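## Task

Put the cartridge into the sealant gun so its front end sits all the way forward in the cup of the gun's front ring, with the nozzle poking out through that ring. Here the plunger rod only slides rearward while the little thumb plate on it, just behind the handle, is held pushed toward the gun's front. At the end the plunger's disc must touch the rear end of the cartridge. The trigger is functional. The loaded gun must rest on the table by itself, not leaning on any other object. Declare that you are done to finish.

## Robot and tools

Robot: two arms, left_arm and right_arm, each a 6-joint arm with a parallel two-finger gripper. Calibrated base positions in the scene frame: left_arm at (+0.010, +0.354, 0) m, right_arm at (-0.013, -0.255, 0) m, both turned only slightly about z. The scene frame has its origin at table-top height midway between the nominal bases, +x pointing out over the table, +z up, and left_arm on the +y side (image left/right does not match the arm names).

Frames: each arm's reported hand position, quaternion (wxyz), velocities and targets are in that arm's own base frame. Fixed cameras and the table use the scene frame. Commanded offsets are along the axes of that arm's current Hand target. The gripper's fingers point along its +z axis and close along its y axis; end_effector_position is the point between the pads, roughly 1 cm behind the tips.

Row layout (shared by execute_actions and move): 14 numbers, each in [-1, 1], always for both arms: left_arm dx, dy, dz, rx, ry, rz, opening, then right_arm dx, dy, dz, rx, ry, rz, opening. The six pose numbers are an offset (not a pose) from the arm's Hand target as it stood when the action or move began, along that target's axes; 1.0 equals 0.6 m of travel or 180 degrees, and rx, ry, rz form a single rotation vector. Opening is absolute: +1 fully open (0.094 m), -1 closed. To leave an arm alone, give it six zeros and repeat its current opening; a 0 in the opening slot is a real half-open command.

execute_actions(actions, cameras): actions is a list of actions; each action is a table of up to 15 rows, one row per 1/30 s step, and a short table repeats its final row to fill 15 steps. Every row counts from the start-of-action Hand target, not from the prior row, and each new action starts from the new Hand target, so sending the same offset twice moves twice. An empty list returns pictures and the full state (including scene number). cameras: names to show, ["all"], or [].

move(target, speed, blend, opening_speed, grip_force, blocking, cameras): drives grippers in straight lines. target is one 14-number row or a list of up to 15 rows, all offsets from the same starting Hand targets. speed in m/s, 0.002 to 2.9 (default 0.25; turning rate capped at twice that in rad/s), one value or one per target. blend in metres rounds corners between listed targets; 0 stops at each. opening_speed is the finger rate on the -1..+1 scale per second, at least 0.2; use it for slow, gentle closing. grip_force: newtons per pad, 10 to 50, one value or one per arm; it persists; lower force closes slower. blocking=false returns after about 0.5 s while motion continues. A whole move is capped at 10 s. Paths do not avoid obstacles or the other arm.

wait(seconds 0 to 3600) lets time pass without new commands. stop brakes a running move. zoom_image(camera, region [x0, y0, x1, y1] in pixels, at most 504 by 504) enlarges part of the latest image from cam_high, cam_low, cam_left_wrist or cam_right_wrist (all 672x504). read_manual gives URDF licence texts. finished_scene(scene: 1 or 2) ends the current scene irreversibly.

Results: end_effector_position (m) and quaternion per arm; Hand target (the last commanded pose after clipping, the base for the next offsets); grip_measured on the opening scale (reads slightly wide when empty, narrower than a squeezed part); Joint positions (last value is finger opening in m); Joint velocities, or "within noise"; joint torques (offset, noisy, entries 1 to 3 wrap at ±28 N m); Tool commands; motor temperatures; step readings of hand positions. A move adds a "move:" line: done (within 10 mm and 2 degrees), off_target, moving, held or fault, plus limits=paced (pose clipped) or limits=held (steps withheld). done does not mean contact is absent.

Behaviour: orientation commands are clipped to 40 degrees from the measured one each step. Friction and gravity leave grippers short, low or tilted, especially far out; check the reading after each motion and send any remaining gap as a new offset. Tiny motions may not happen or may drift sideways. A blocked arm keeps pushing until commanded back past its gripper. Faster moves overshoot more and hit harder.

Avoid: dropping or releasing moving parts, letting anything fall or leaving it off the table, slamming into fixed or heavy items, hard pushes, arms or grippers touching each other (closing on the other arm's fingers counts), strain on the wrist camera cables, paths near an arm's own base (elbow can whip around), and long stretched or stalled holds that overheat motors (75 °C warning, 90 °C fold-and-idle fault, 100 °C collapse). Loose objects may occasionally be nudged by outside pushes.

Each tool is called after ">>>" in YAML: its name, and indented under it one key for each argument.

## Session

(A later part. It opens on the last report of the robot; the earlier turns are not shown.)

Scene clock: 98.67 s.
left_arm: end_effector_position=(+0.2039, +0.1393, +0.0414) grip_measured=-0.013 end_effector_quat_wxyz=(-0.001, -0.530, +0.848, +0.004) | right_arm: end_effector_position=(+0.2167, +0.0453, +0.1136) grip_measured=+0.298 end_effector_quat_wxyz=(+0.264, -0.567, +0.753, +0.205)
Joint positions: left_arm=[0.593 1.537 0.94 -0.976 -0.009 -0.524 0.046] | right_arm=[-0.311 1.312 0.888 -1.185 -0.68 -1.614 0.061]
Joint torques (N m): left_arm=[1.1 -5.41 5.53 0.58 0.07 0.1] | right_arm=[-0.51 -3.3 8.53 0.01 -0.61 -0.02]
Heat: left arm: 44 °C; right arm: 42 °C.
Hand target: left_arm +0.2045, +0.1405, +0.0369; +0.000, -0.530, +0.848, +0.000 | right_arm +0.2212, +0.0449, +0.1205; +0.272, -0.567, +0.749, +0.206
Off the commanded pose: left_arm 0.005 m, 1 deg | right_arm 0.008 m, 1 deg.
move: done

>>> move:
  target:
    - [0,0,-0.17,0,0,0,-0.08,0,0,0,0,0,0,0.3]
    - [0.4012,-0.3467,-0.22,0,0,-0.0517,-0.08,0,0,0,0,0,0,0.3]
  speed: 0.2
  blend: 0.02
  cameras: ["all"]

>>> zoom_image:
  camera: "cam_high"
  region: [110, 260, 430, 450]

Scene clock: 102.00 s.
left_arm: end_effector_position=(+0.2821, -0.1659, +0.1525) grip_measured=-0.018 end_effector_quat_wxyz=(-0.012, -0.592, +0.805, +0.012) | right_arm: end_effector_position=(+0.2167, +0.0453, +0.1136) grip_measured=+0.298 end_effector_quat_wxyz=(+0.264, -0.567, +0.753, +0.205)
Joint positions: left_arm=[-0.525 1.819 1.701 -1.485 0.013 -1.793 0.046] | right_arm=[-0.311 1.312 0.888 -1.185 -0.68 -1.614 0.061]
Joint torques (N m): left_arm=[0.01 -10.55 11.73 -0.19 -0.18 -0.15] | right_arm=[-0.5 -3.23 8.54 0.01 -0.61 -0.04]
Heat: left arm: 45 °C; right arm: 42 °C.
Hand target: left_arm +0.2864, -0.1669, +0.1688; +0.000, -0.597, +0.802, +0.000 | right_arm +0.2212, +0.0449, +0.1205; +0.272, -0.567, +0.749, +0.206
Off the commanded pose: left_arm 0.017 m, 2 deg | right_arm 0.008 m, 1 deg.
move: off_target (left_arm)
cam_left_wrist: T_world_to_cam=[[0.95934, -0.28125, -0.02375, -0.31314], [-0.24242, -0.86413, 0.44104, -0.10799], [-0.14456, -0.41735, -0.89717, 0.19395]] pos_world=[0.30227, -0.10044, 0.21419]
cam_right_wrist: T_world_to_cam=[[0.95256, -0.30402, -0.01454, -0.19035], [-0.29601, -0.91425, -0.27662, 0.17591], [0.0708, 0.2678, -0.96087, 0.17206]] pos_world=[0.22121, 0.05688, 0.21122]

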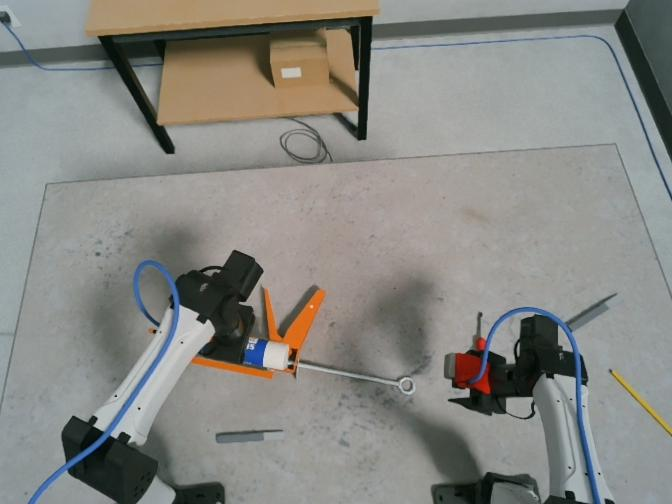

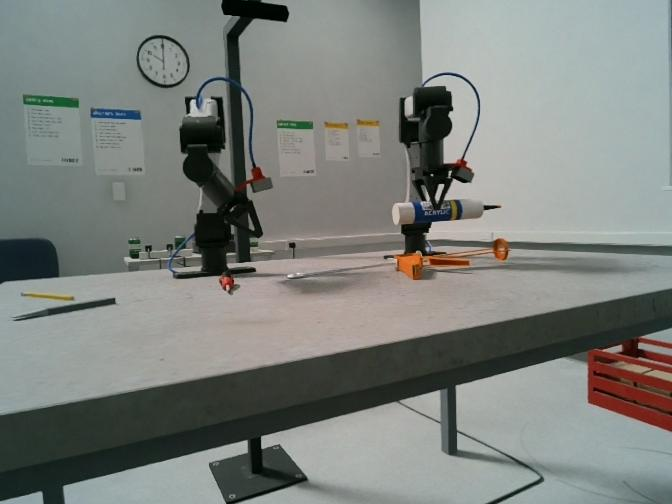

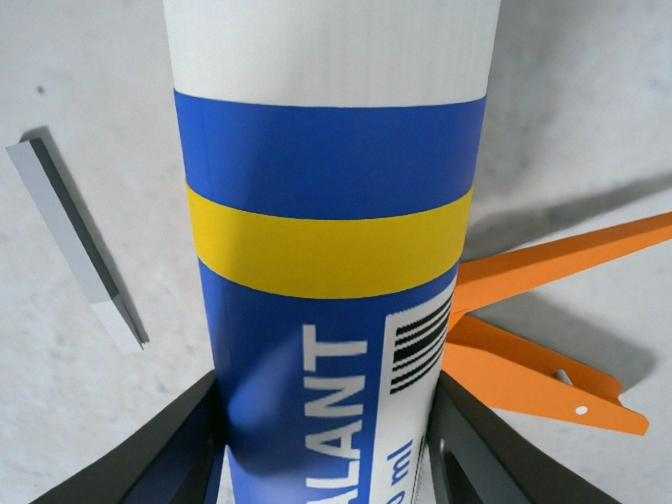

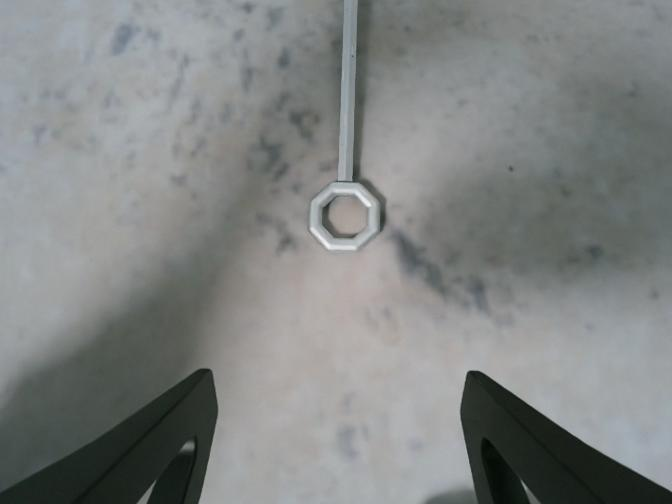

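Scaled by 1.575 from the camera's image (finer frame: 960x720).

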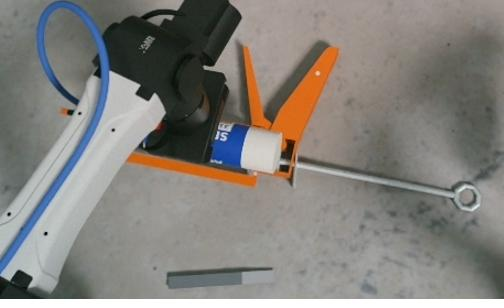

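>>> move:
  target: [0.0815,-0.0075,0.0563,0,0.0667,0,-0.08,0,0,0,0,0,0,0.3]
  speed: 0.15
  cameras: ["all"]

>>> zoom_image:
  camera: "cam_low"
  region: [360, 180, 560, 300]

>>> zoom_image:
  camera: "cam_high"
  region: [110, 260, 430, 450]

Scene clock: 104.40 s.
left_arm: end_effector_position=(+0.2773, -0.2064, +0.1284) grip_measured=-0.018 end_effector_quat_wxyz=(-0.075, -0.593, +0.800, -0.042) | right_arm: end_effector_position=(+0.2167, +0.0453, +0.1136) grip_measured=+0.298 end_effector_quat_wxyz=(+0.264, -0.567, +0.753, +0.205)
Joint positions: left_arm=[-0.554 1.826 1.605 -1.327 0.172 -1.831 0.046] | right_arm=[-0.311 1.312 0.888 -1.185 -0.68 -1.614 0.061]
Joint torques (N m): left_arm=[-0.24 -11.47 7.19 0.43 0.36 -0.12] | right_arm=[-0.47 -3.28 8.53 0.01 -0.61 -0.03]
Heat: left arm: 45 °C; right arm: 43 °C.
Hand target: left_arm +0.2767, -0.2151, +0.1351; -0.084, -0.594, +0.797, -0.063 | right_arm +0.2212, +0.0449, +0.1205; +0.272, -0.567, +0.749, +0.206
Off the commanded pose: left_arm 0.011 m, 3 deg | right_arm 0.008 m, 1 deg.
move: off_target (left_arm)
cam_left_wrist: T_world_to_cam=[[0.96133, -0.27499, -0.01469, -0.32093], [-0.21515, -0.78328, 0.58326, -0.14275], [-0.1719, -0.55755, -0.81215, 0.12237]] pos_world=[0.29884, -0.13184, 0.17793]
cam_right_wrist: T_world_to_cam=[[0.95256, -0.30402, -0.01454, -0.19035], [-0.29601, -0.91425, -0.27662, 0.17591], [0.0708, 0.2678, -0.96087, 0.17206]] pos_world=[0.22121, 0.05688, 0.21122]

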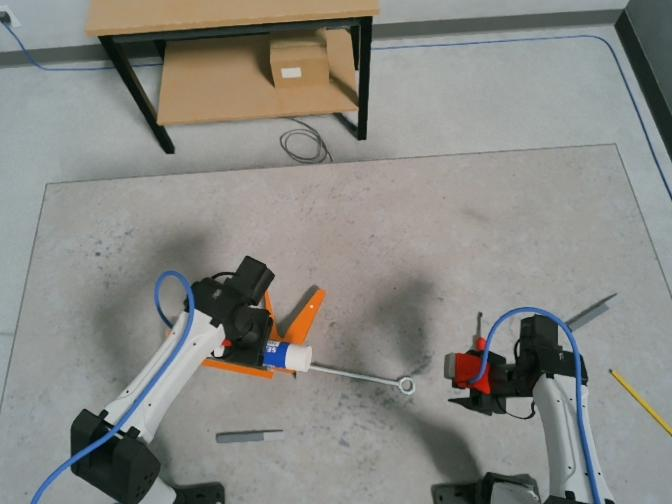

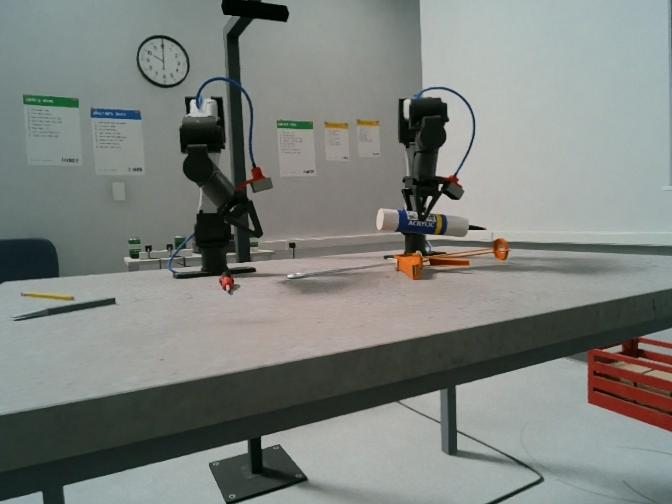

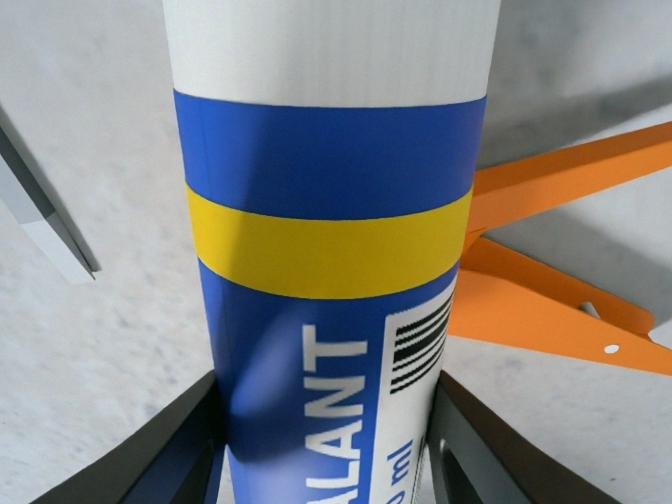

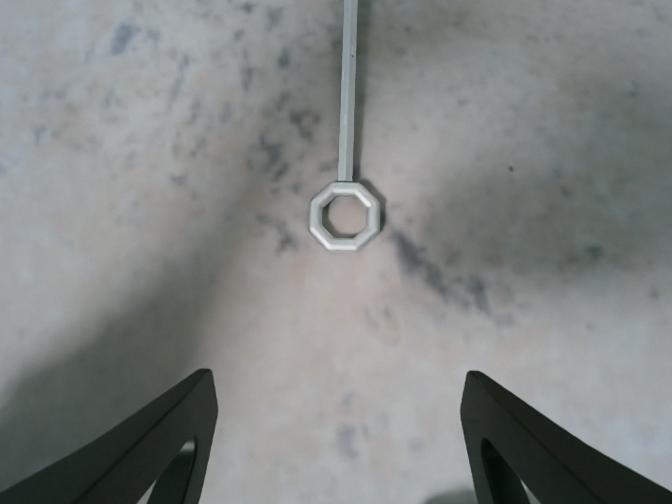

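Scaled by 2.520 from the camera's image (finer frame: 960x720).

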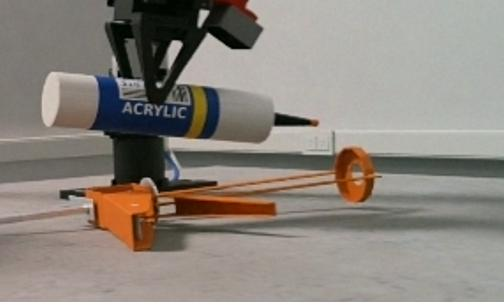

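Scaled by 1.575 from the camera's image (finer frame: 960x720).

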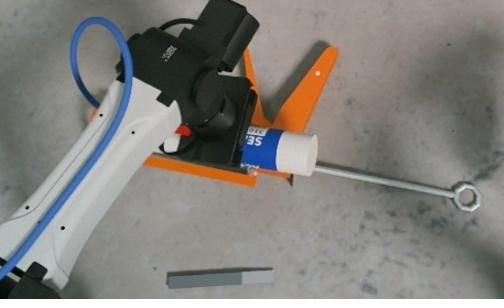

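>>> move:
  target: [-0.0196,0.005,0.081,0,0.008,0,-0.08,0,0,0,0,0,0,0.3]
  speed: 0.12
  cameras: ["cam_low","cam_high","cam_left_wrist"]

>>> zoom_image:
  camera: "cam_low"
  region: [360, 180, 560, 300]

>>> zoom_image:
  camera: "cam_high"
  region: [140, 280, 320, 400]

Scene clock: 105.93 s.
left_arm: end_effector_position=(+0.2627, -0.2028, +0.0804) grip_measured=-0.019 end_effector_quat_wxyz=(-0.096, -0.594, +0.798, -0.027) | right_arm: end_effector_position=(+0.2167, +0.0453, +0.1136) grip_measured=+0.298 end_effector_quat_wxyz=(+0.264, -0.567, +0.753, +0.205)
Joint positions: left_arm=[-0.554 1.825 1.41 -1.175 0.198 -1.832 0.046] | right_arm=[-0.311 1.312 0.888 -1.185 -0.68 -1.614 0.061]
Joint torques (N m): left_arm=[0.91 -11.84 5.85 0.91 0.34 0.02] | right_arm=[-0.49 -3.23 8.51 0 -0.61 -0.03]
Heat: left arm: 45 °C; right arm: 43 °C.
Hand target: left_arm +0.2743, -0.2129, +0.0851; -0.094, -0.593, +0.796, -0.070 | right_arm +0.2212, +0.0449, +0.1205; +0.272, -0.567, +0.749, +0.206
Off the commanded pose: left_arm 0.016 m, 5 deg | right_arm 0.008 m, 1 deg.
move: off_target (left_arm)
cam_left_wrist: T_world_to_cam=[[0.95947, -0.27465, -0.06307, -0.30213], [-0.18518, -0.78321, 0.59354, -0.12363], [-0.21242, -0.55781, -0.80233, 0.0928]] pos_world=[0.2867, -0.12804, 0.12878]
Images, in order (width x height): cam_high 672x504, cam_low 672x504, cam_left_wrist 672x504.

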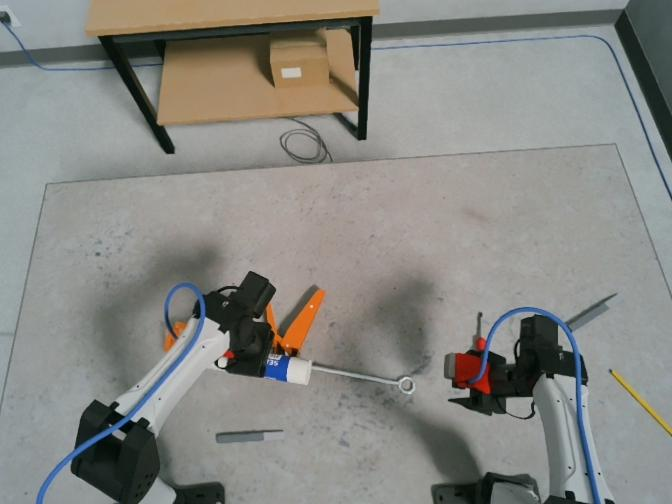

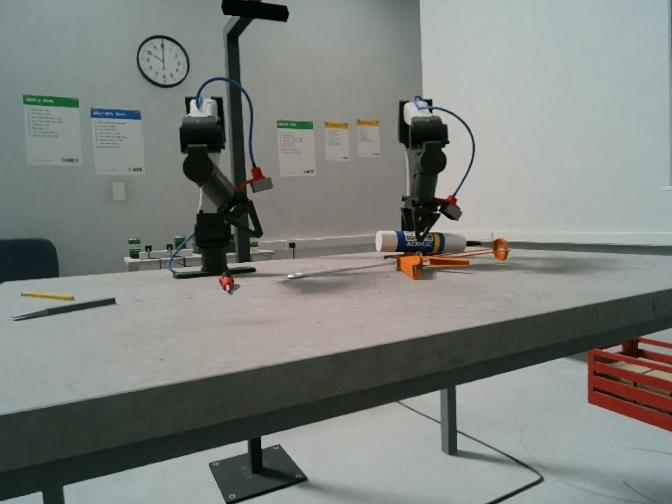

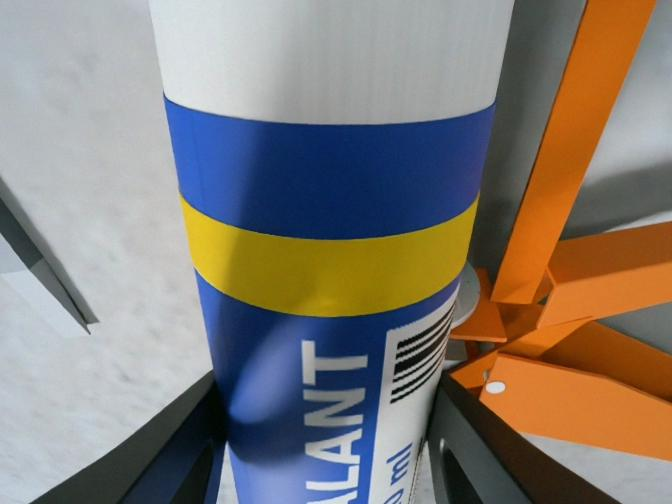

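Scaled by 2.520 from the camera's image (finer frame: 960x720).

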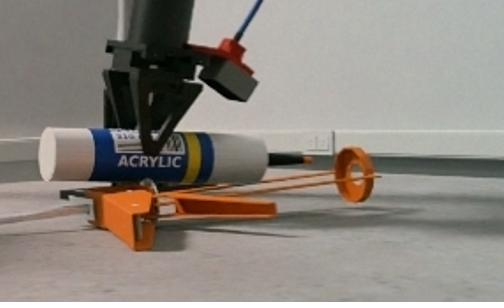

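Scaled by 2.800 from the camera's image (finer frame: 960x720).

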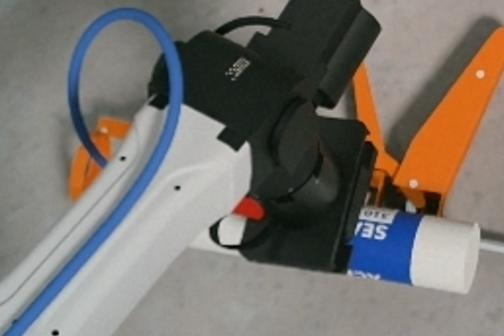

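>>> move:
  target: [-0.0037,-0.02,0.0162,0,0.005,0,-0.08,0,0,0,0,0,0,0.3]
  speed: 0.12
  cameras: ["cam_low","cam_high","cam_left_wrist"]

>>> zoom_image:
  camera: "cam_low"
  region: [360, 180, 560, 300]

Scene clock: 106.83 s.
left_arm: end_effector_position=(+0.2638, -0.2024, +0.0801) grip_measured=-0.019 end_effector_quat_wxyz=(-0.105, -0.596, +0.795, -0.032) | right_arm: end_effector_position=(+0.2167, +0.0453, +0.1136) grip_measured=+0.298 end_effector_quat_wxyz=(+0.264, -0.567, +0.753, +0.205)
Joint positions: left_arm=[-0.54 1.829 1.41 -1.173 0.22 -1.825 0.046] | right_arm=[-0.311 1.312 0.888 -1.185 -0.68 -1.614 0.061]
Joint torques (N m): left_arm=[1.16 -7.87 7.2 1.23 0.29 0.1] | right_arm=[-0.51 -3.26 8.51 0 -0.62 -0.03]
Heat: left arm: 45 °C; right arm: 43 °C.
Hand target: left_arm +0.2858, -0.2164, +0.0752; -0.100, -0.593, +0.796, -0.075 | right_arm +0.2212, +0.0449, +0.1205; +0.272, -0.567, +0.749, +0.206
Off the commanded pose: left_arm 0.027 m, 5 deg | right_arm 0.008 m, 1 deg.
move: off_target (left_arm)
cam_left_wrist: T_world_to_cam=[[0.96073, -0.26869, -0.0693, -0.30175], [-0.17239, -0.77364, 0.60973, -0.12573], [-0.21744, -0.57384, -0.78958, 0.09004]] pos_world=[0.28781, -0.12668, 0.12685]
Images, in order (width x height): cam_high 672x504, cam_low 672x504, cam_left_wrist 672x504.

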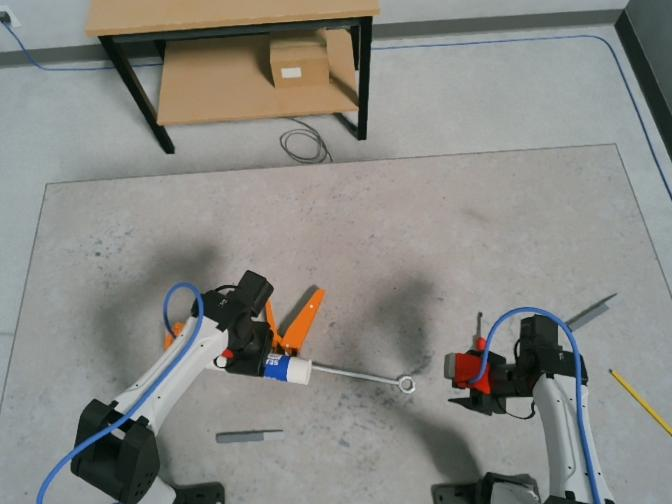

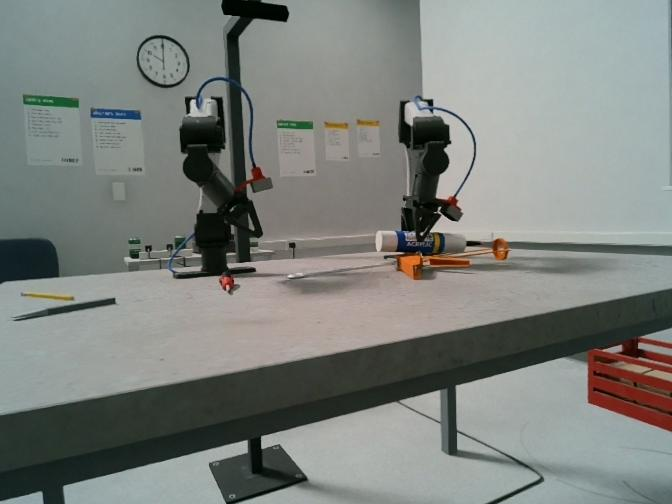

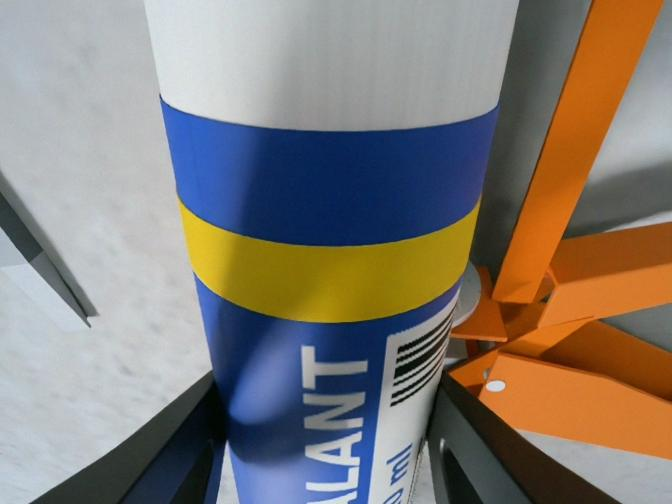

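Scaled by 2.520 from the camera's image (finer frame: 960x720).

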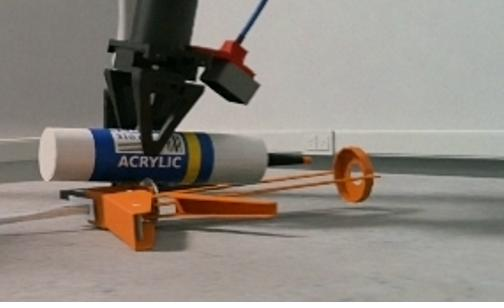

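>>> move:
  target: [0.0102,0.016,-0.0228,0,0.02,0,-0.08,0,0,0,0,0,0,0.3]
  speed: 0.12
  cameras: ["cam_low","cam_left_wrist"]

>>> zoom_image:
  camera: "cam_low"
  region: [360, 180, 560, 300]

Scene clock: 108.23 s.
left_arm: end_effector_position=(+0.2629, -0.2034, +0.0809) grip_measured=-0.019 end_effector_quat_wxyz=(-0.125, -0.597, +0.792, -0.040) | right_arm: end_effector_position=(+0.2167, +0.0453, +0.1136) grip_measured=+0.298 end_effector_quat_wxyz=(+0.264, -0.567, +0.753, +0.205)
Joint positions: left_arm=[-0.523 1.829 1.406 -1.173 0.262 -1.811 0.046] | right_arm=[-0.311 1.312 0.888 -1.185 -0.68 -1.614 0.061]
Joint torques (N m): left_arm=[1.06 -12.59 6.11 0.97 0.5 0.1] | right_arm=[-0.49 -3.23 8.51 0.01 -0.61 -0.03]
Heat: left arm: 45 °C; right arm: 43 °C.
Hand target: left_arm +0.2758, -0.2161, +0.0899; -0.125, -0.590, +0.792, -0.093 | right_arm +0.2212, +0.0449, +0.1205; +0.272, -0.567, +0.749, +0.206
Off the commanded pose: left_arm 0.020 m, 6 deg | right_arm 0.008 m, 1 deg.
move: off_target (left_arm)
cam_left_wrist: T_world_to_cam=[[0.96057, -0.26614, -0.08051, -0.29966], [-0.15451, -0.75166, 0.6412, -0.12997], [-0.23116, -0.60348, -0.76314, 0.08538]] pos_world=[0.2875, -0.12592, 0.12437]

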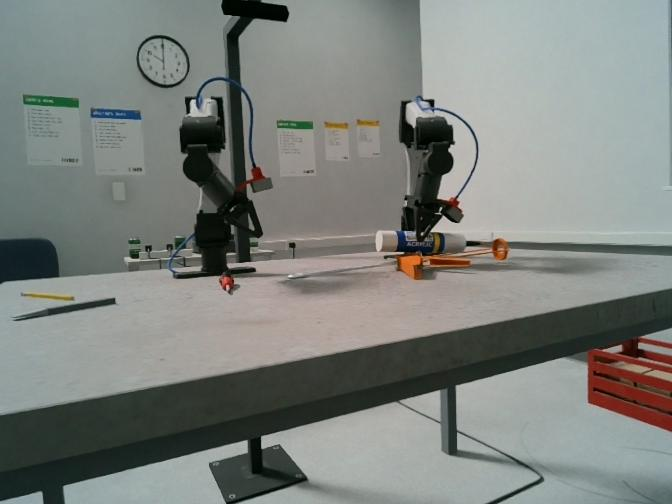

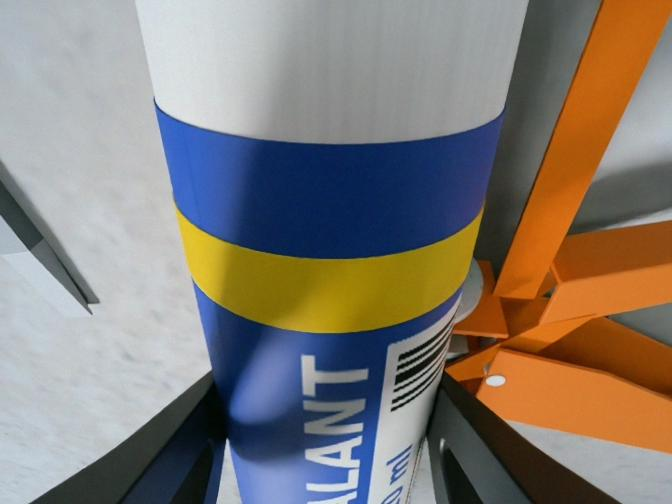

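Scaled by 2.520 from the camera's image (finer frame: 960x720).

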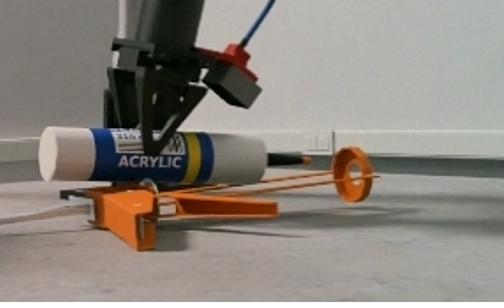

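>>> move:
  target: [0.018,-0.0052,-0.0555,0,0.03,0,-0.08,0,0,0,0,0,0,0.3]
  speed: 0.12
  cameras: ["cam_low","cam_left_wrist"]

>>> zoom_image:
  camera: "cam_low"
  region: [360, 180, 560, 300]

Scene clock: 110.20 s.
left_arm: end_effector_position=(+0.2732, -0.2062, +0.0927) grip_measured=-0.019 end_effector_quat_wxyz=(-0.154, -0.594, +0.786, -0.075) | right_arm: end_effector_position=(+0.2167, +0.0453, +0.1136) grip_measured=+0.298 end_effector_quat_wxyz=(+0.264, -0.567, +0.753, +0.205)
Joint positions: left_arm=[-0.474 1.829 1.436 -1.176 0.345 -1.77 0.046] | right_arm=[-0.311 1.312 0.888 -1.185 -0.68 -1.614 0.061]
Joint torques (N m): left_arm=[0.88 -14.58 11.37 -0.02 0.69 0.09] | right_arm=[-0.49 -3.23 8.54 0 -0.61 -0.03]
Heat: left arm: 45 °C; right arm: 43 °C.
Hand target: left_arm +0.2787, -0.2170, +0.1249; -0.162, -0.585, +0.785, -0.121 | right_arm +0.2212, +0.0449, +0.1205; +0.272, -0.567, +0.749, +0.206
Off the commanded pose: left_arm 0.034 m, 5 deg | right_arm 0.008 m, 1 deg.
move: off_target (left_arm)
cam_left_wrist: T_world_to_cam=[[0.96286, -0.26297, -0.06112, -0.31104], [-0.14368, -0.69078, 0.70865, -0.13466], [-0.22858, -0.67355, -0.70291, 0.07427]] pos_world=[0.29712, -0.12479, 0.12863]

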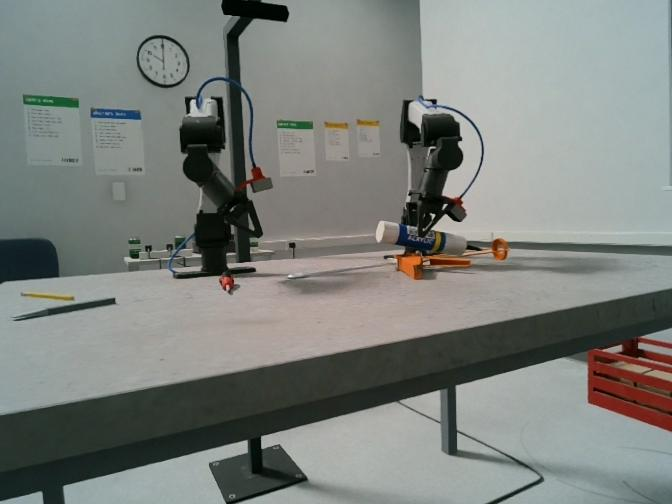

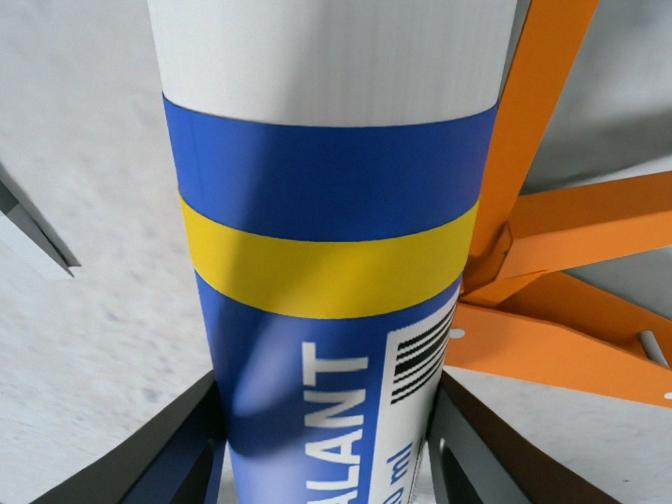

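Scaled by 2.520 from the camera's image (finer frame: 960x720).

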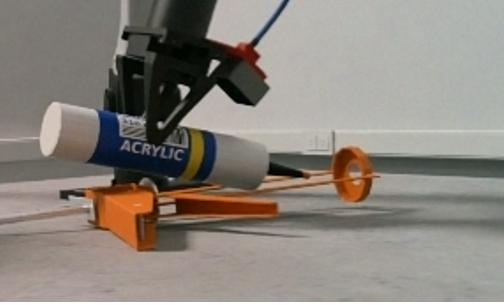

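>>> move:
  target: [-0.0458,-0.0053,-0.0198,0.01,0,0.0102,-0.08,0,0,0,0,0,0,0.3]
  speed: 0.1
  cameras: ["cam_low","cam_high","cam_left_wrist"]

>>> zoom_image:
  camera: "cam_low"
  region: [440, 210, 540, 270]

>>> zoom_image:
  camera: "cam_high"
  region: [140, 280, 320, 400]

Scene clock: 112.20 s.
left_arm: end_effector_position=(+0.2902, -0.1817, +0.0961) grip_measured=-0.019 end_effector_quat_wxyz=(-0.146, -0.585, +0.792, -0.096) | right_arm: end_effector_position=(+0.2167, +0.0453, +0.1136) grip_measured=+0.298 end_effector_quat_wxyz=(+0.264, -0.567, +0.753, +0.205)
Joint positions: left_arm=[-0.384 1.819 1.436 -1.177 0.351 -1.658 0.046] | right_arm=[-0.311 1.312 0.888 -1.185 -0.68 -1.614 0.061]
Joint torques (N m): left_arm=[0.73 -15.51 9.18 0.05 0.65 0.12] | right_arm=[-0.49 -3.28 8.54 0.01 -0.61 -0.03]
Heat: left arm: 45 °C; right arm: 44 °C.
Hand target: left_arm +0.2904, -0.1892, +0.1248; -0.151, -0.575, +0.793, -0.136 | right_arm +0.2212, +0.0449, +0.1205; +0.272, -0.567, +0.749, +0.206
Off the commanded pose: left_arm 0.030 m, 5 deg | right_arm 0.008 m, 1 deg.
move: off_target (left_arm)
cam_left_wrist: T_world_to_cam=[[0.96042, -0.27809, -0.01573, -0.32716], [-0.18261, -0.67127, 0.71836, -0.10385], [-0.21033, -0.68706, -0.69549, 0.08869]] pos_world=[0.31391, -0.09975, 0.13114]
Images, in order (width x height): cam_high 672x504, cam_low 672x504, cam_left_wrist 672x504.

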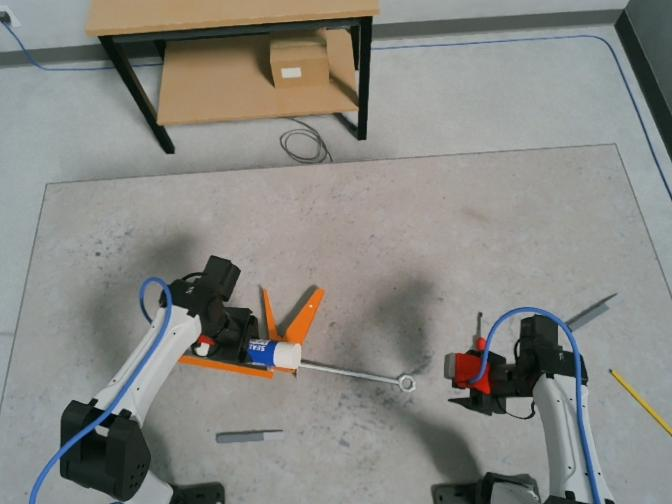

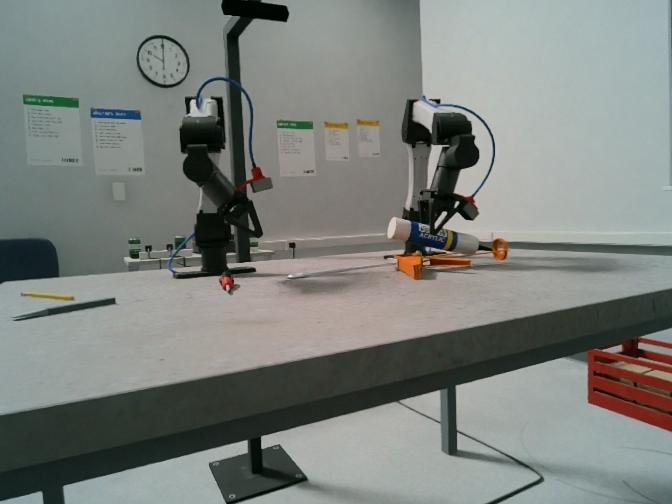

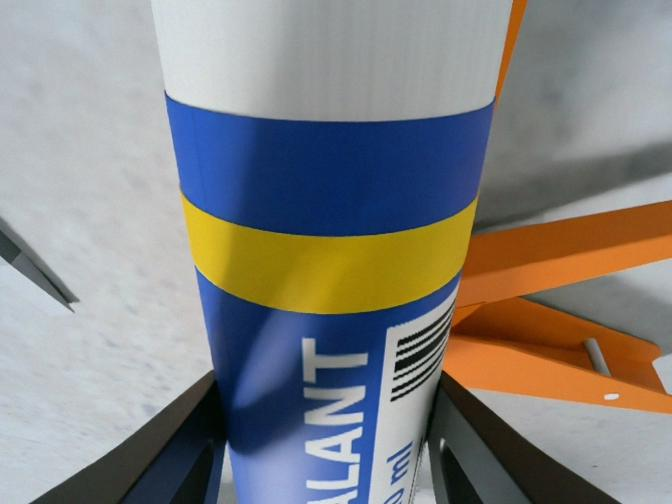

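Scaled by 5.040 from the camera's image (finer frame: 960x720).

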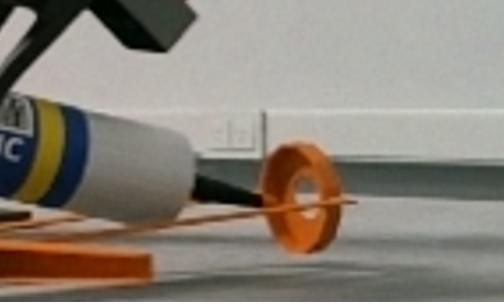

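Scaled by 2.800 from the camera's image (finer frame: 960x720).

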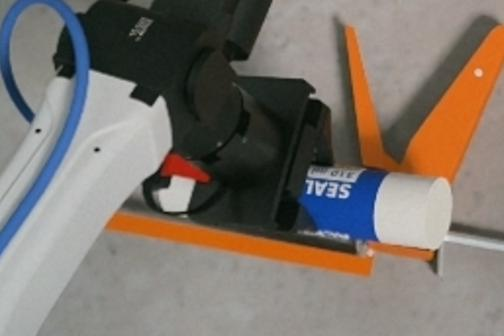

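>>> zoom_image:
  camera: "cam_left_wrist"
  region: [100, 0, 580, 340]

>>> zoom_image:
  camera: "cam_high"
  region: [140, 310, 200, 390]

Scaled by 1.050 from the camera's image (finer frame: 960x720).

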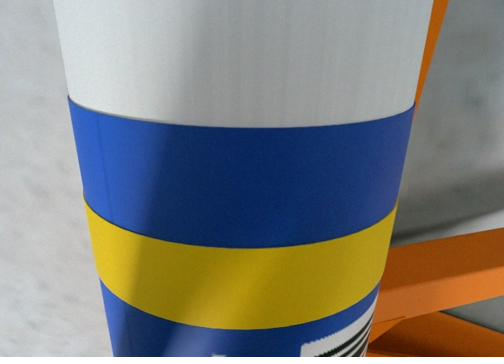

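Scaled by 6.300 from the camera's image (finer frame: 960x720).

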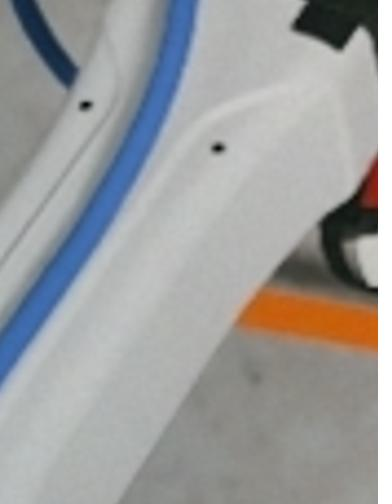

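>>> move:
  target: [-0.0338,0.0025,-0.0057,0,0,0,-0.08,0,0,0,0,0,0,0.3]
  speed: 0.08
  cameras: ["cam_low","cam_left_wrist"]

>>> zoom_image:
  camera: "cam_low"
  region: [440, 210, 540, 270]

Scene clock: 114.23 s.
left_arm: end_effector_position=(+0.2991, -0.1640, +0.0964) grip_measured=-0.019 end_effector_quat_wxyz=(-0.143, -0.584, +0.793, -0.104) | right_arm: end_effector_position=(+0.2167, +0.0453, +0.1136) grip_measured=+0.298 end_effector_quat_wxyz=(+0.264, -0.567, +0.753, +0.205)
Joint positions: left_arm=[-0.323 1.819 1.436 -1.183 0.355 -1.593 0.046] | right_arm=[-0.311 1.312 0.888 -1.185 -0.68 -1.614 0.061]
Joint torques (N m): left_arm=[0.65 -15.25 7.64 0.02 0.64 0.12] | right_arm=[-0.49 -3.26 8.53 0.01 -0.61 -0.04]
Motor temperatures (°C): left_arm=[26 45 46 30 28 27 28] | right_arm=[29 34 44 31 28 28 30]
Heat: left arm: 46 °C; right arm: 44 °C.
Hand target: left_arm +0.2951, -0.1698, +0.1199; -0.151, -0.575, +0.793, -0.136 | right_arm +0.2212, +0.0449, +0.1205; +0.272, -0.567, +0.749, +0.206
Off the commanded pose: left_arm 0.024 m, 4 deg | right_arm 0.008 m, 1 deg.
move: off_target (left_arm)
cam_left_wrist: T_world_to_cam=[[0.96039, -0.27864, 0.00075, -0.33252], [-0.19328, -0.66423, 0.72211, -0.08652], [-0.20072, -0.69366, -0.69178, 0.09856]] pos_world=[0.32242, -0.08176, 0.13091]

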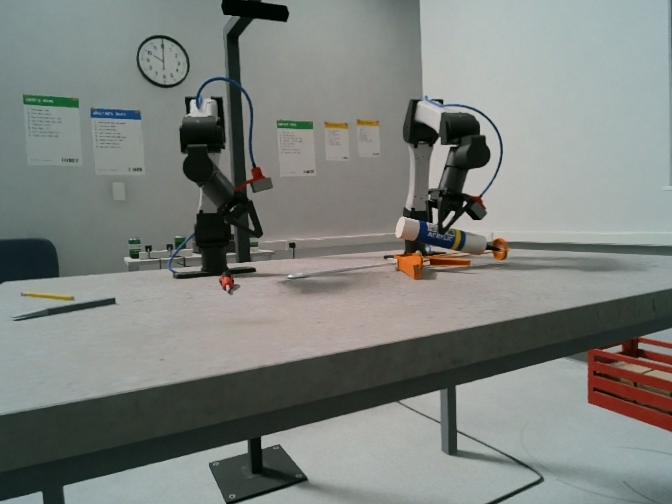

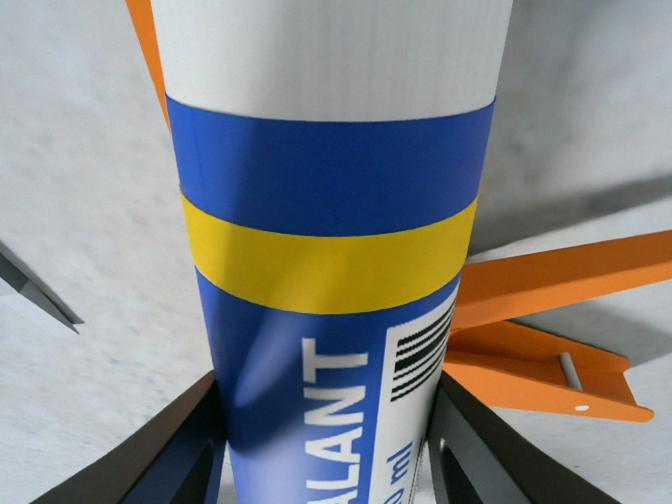

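Scaled by 5.040 from the camera's image (finer frame: 960x720).

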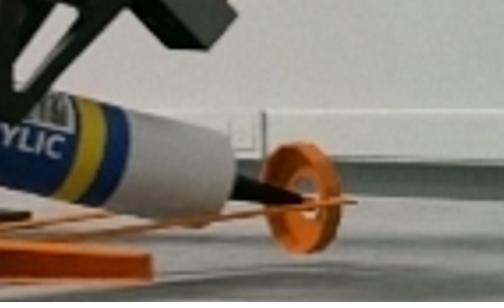

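>>> move:
  target: [-0.0307,0.011,0.008,0,0,0,-0.08,0,0,0,0,0,0,0.3]
  speed: 0.08
  cameras: ["cam_low","cam_left_wrist"]

>>> zoom_image:
  camera: "cam_low"
  region: [440, 210, 540, 270]

Scene clock: 115.97 s.
left_arm: end_effector_position=(+0.2925, -0.1468, +0.0867) grip_measured=-0.019 end_effector_quat_wxyz=(-0.152, -0.584, +0.792, -0.095) | right_arm: end_effector_position=(+0.2167, +0.0453, +0.1136) grip_measured=+0.298 end_effector_quat_wxyz=(+0.264, -0.567, +0.753, +0.205)
Joint positions: left_arm=[-0.278 1.809 1.383 -1.182 0.358 -1.542 0.046] | right_arm=[-0.311 1.312 0.888 -1.185 -0.68 -1.614 0.061]
Joint torques (N m): left_arm=[0.84 -15.31 6.86 0.18 0.64 0.11] | right_arm=[-0.47 -3.25 8.54 0 -0.62 -0.03]
Heat: left arm: 46 °C; right arm: 44 °C.
Hand target: left_arm +0.2939, -0.1536, +0.1080; -0.151, -0.575, +0.793, -0.136 | right_arm +0.2212, +0.0449, +0.1205; +0.272, -0.567, +0.749, +0.206
Off the commanded pose: left_arm 0.022 m, 5 deg | right_arm 0.008 m, 1 deg.
move: off_target (left_arm)
cam_left_wrist: T_world_to_cam=[[0.95943, -0.28096, -0.02343, -0.31931], [-0.17752, -0.66657, 0.724, -0.07451], [-0.21904, -0.69047, -0.6894, 0.10809]] pos_world=[0.3168, -0.06475, 0.12098]

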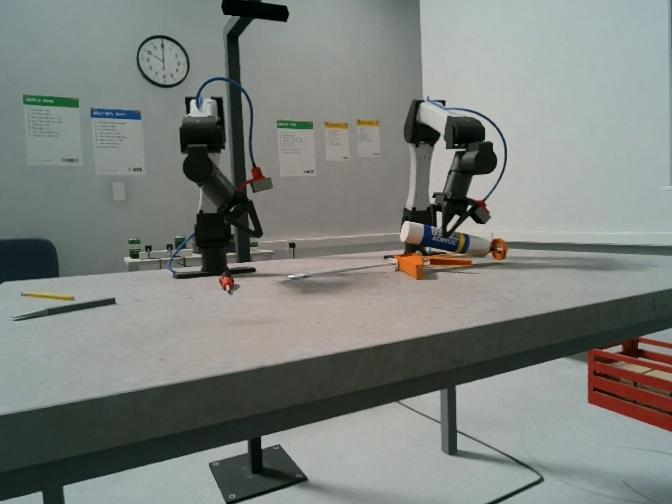

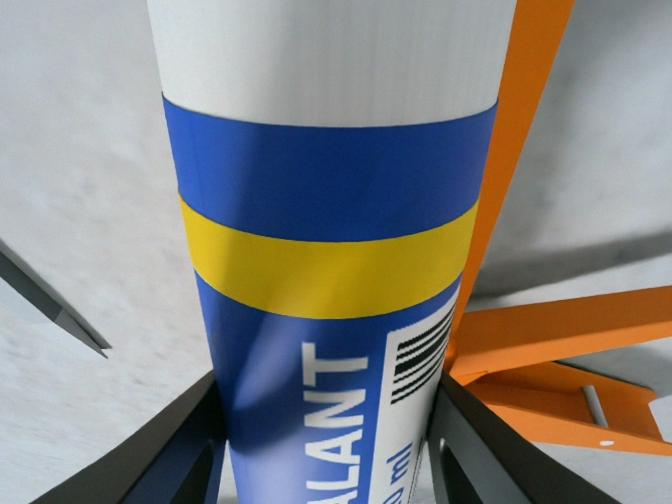

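Scaled by 5.040 from the camera's image (finer frame: 960x720).

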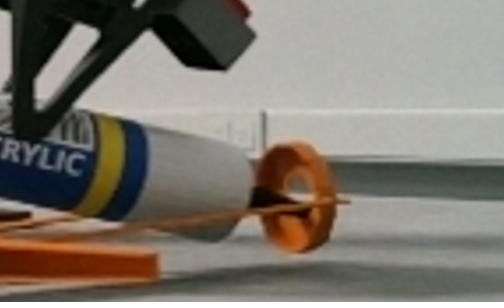

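>>> move:
  target: [0.0213,-0.0097,-0.0158,0,0,0,-0.08,0,0,0,0,0,0,0.3]
  speed: 0.08
  cameras: ["cam_low","cam_left_wrist"]

>>> zoom_image:
  camera: "cam_low"
  region: [440, 210, 540, 270]

Scene clock: 116.90 s.
left_arm: end_effector_position=(+0.2914, -0.1501, +0.0892) grip_measured=-0.019 end_effector_quat_wxyz=(-0.152, -0.580, +0.795, -0.094) | right_arm: end_effector_position=(+0.2167, +0.0453, +0.1136) grip_measured=+0.298 end_effector_quat_wxyz=(+0.264, -0.567, +0.753, +0.205)
Joint positions: left_arm=[-0.288 1.809 1.393 -1.192 0.358 -1.542 0.046] | right_arm=[-0.311 1.312 0.888 -1.185 -0.68 -1.614 0.061]
Joint torques (N m): left_arm=[-0.28 -14.61 11.49 -0.16 0.63 -0.16] | right_arm=[-0.54 -3.26 8.53 0.01 -0.61 -0.03]
Heat: left arm: 46 °C; right arm: 44 °C.
Hand target: left_arm +0.2964, -0.1629, +0.1219; -0.151, -0.575, +0.793, -0.136 | right_arm +0.2212, +0.0449, +0.1205; +0.272, -0.567, +0.749, +0.206
Off the commanded pose: left_arm 0.035 m, 5 deg | right_arm 0.008 m, 1 deg.
move: off_target (left_arm)
cam_left_wrist: T_world_to_cam=[[0.95638, -0.29121, -0.02303, -0.31983], [-0.18481, -0.66424, 0.72431, -0.07623], [-0.22623, -0.68846, -0.68909, 0.10961]] pos_world=[0.31658, -0.06831, 0.12338]

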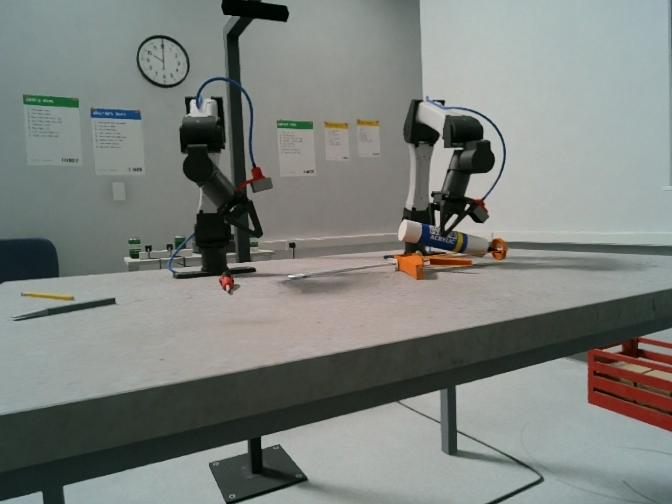

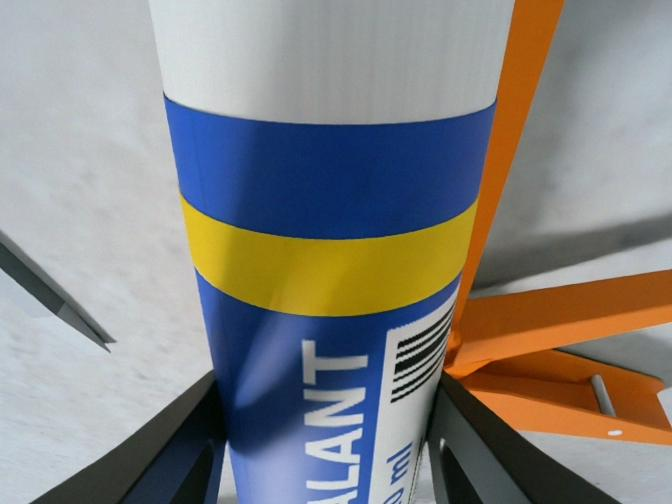

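Scaled by 5.040 from the camera's image (finer frame: 960x720).

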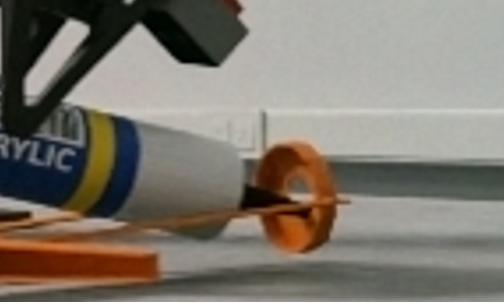

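>>> move:
  target: [0.0035,-0.0138,-0.0087,0,-0.014,0,-0.08,0,0,0,0,0,0,0.3]
  speed: 0.08
  cameras: ["cam_low","cam_left_wrist"]

>>> zoom_image:
  camera: "cam_low"
  region: [440, 210, 540, 270]

Scene clock: 118.00 s.
left_arm: end_effector_position=(+0.2968, -0.1567, +0.1048) grip_measured=-0.019 end_effector_quat_wxyz=(-0.141, -0.581, +0.796, -0.096) | right_arm: end_effector_position=(+0.2167, +0.0453, +0.1136) grip_measured=+0.298 end_effector_quat_wxyz=(+0.264, -0.567, +0.753, +0.205)
Joint positions: left_arm=[-0.31 1.809 1.46 -1.233 0.344 -1.57 0.046] | right_arm=[-0.311 1.312 0.888 -1.185 -0.68 -1.614 0.061]
Joint torques (N m): left_arm=[-0.25 -12.03 11.93 -0.02 0.32 -0.11] | right_arm=[-0.51 -3.23 8.5 0 -0.61 -0.03]
Heat: left arm: 46 °C; right arm: 44 °C.
Hand target: left_arm +0.3042, -0.1651, +0.1279; -0.133, -0.578, +0.796, -0.123 | right_arm +0.2212, +0.0449, +0.1205; +0.272, -0.567, +0.749, +0.206
Off the commanded pose: left_arm 0.026 m, 3 deg | right_arm 0.008 m, 1 deg.
move: off_target (left_arm)
cam_left_wrist: T_world_to_cam=[[0.95783, -0.28725, -0.00698, -0.32806], [-0.19642, -0.67231, 0.71373, -0.08766], [-0.20972, -0.68226, -0.70038, 0.1144]] pos_world=[0.321, -0.07512, 0.1404]

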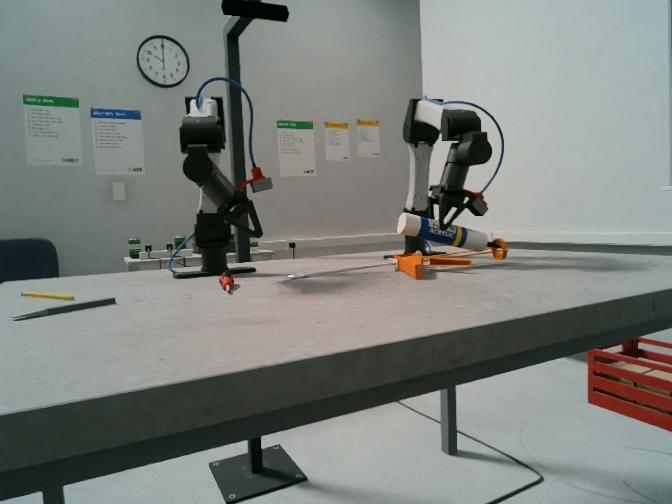

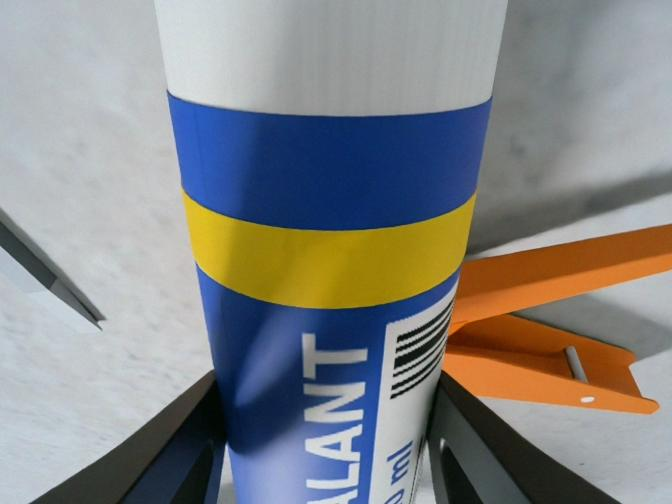

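Scaled by 5.040 from the camera's image (finer frame: 960x720).

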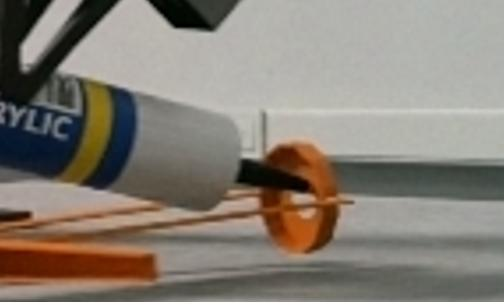

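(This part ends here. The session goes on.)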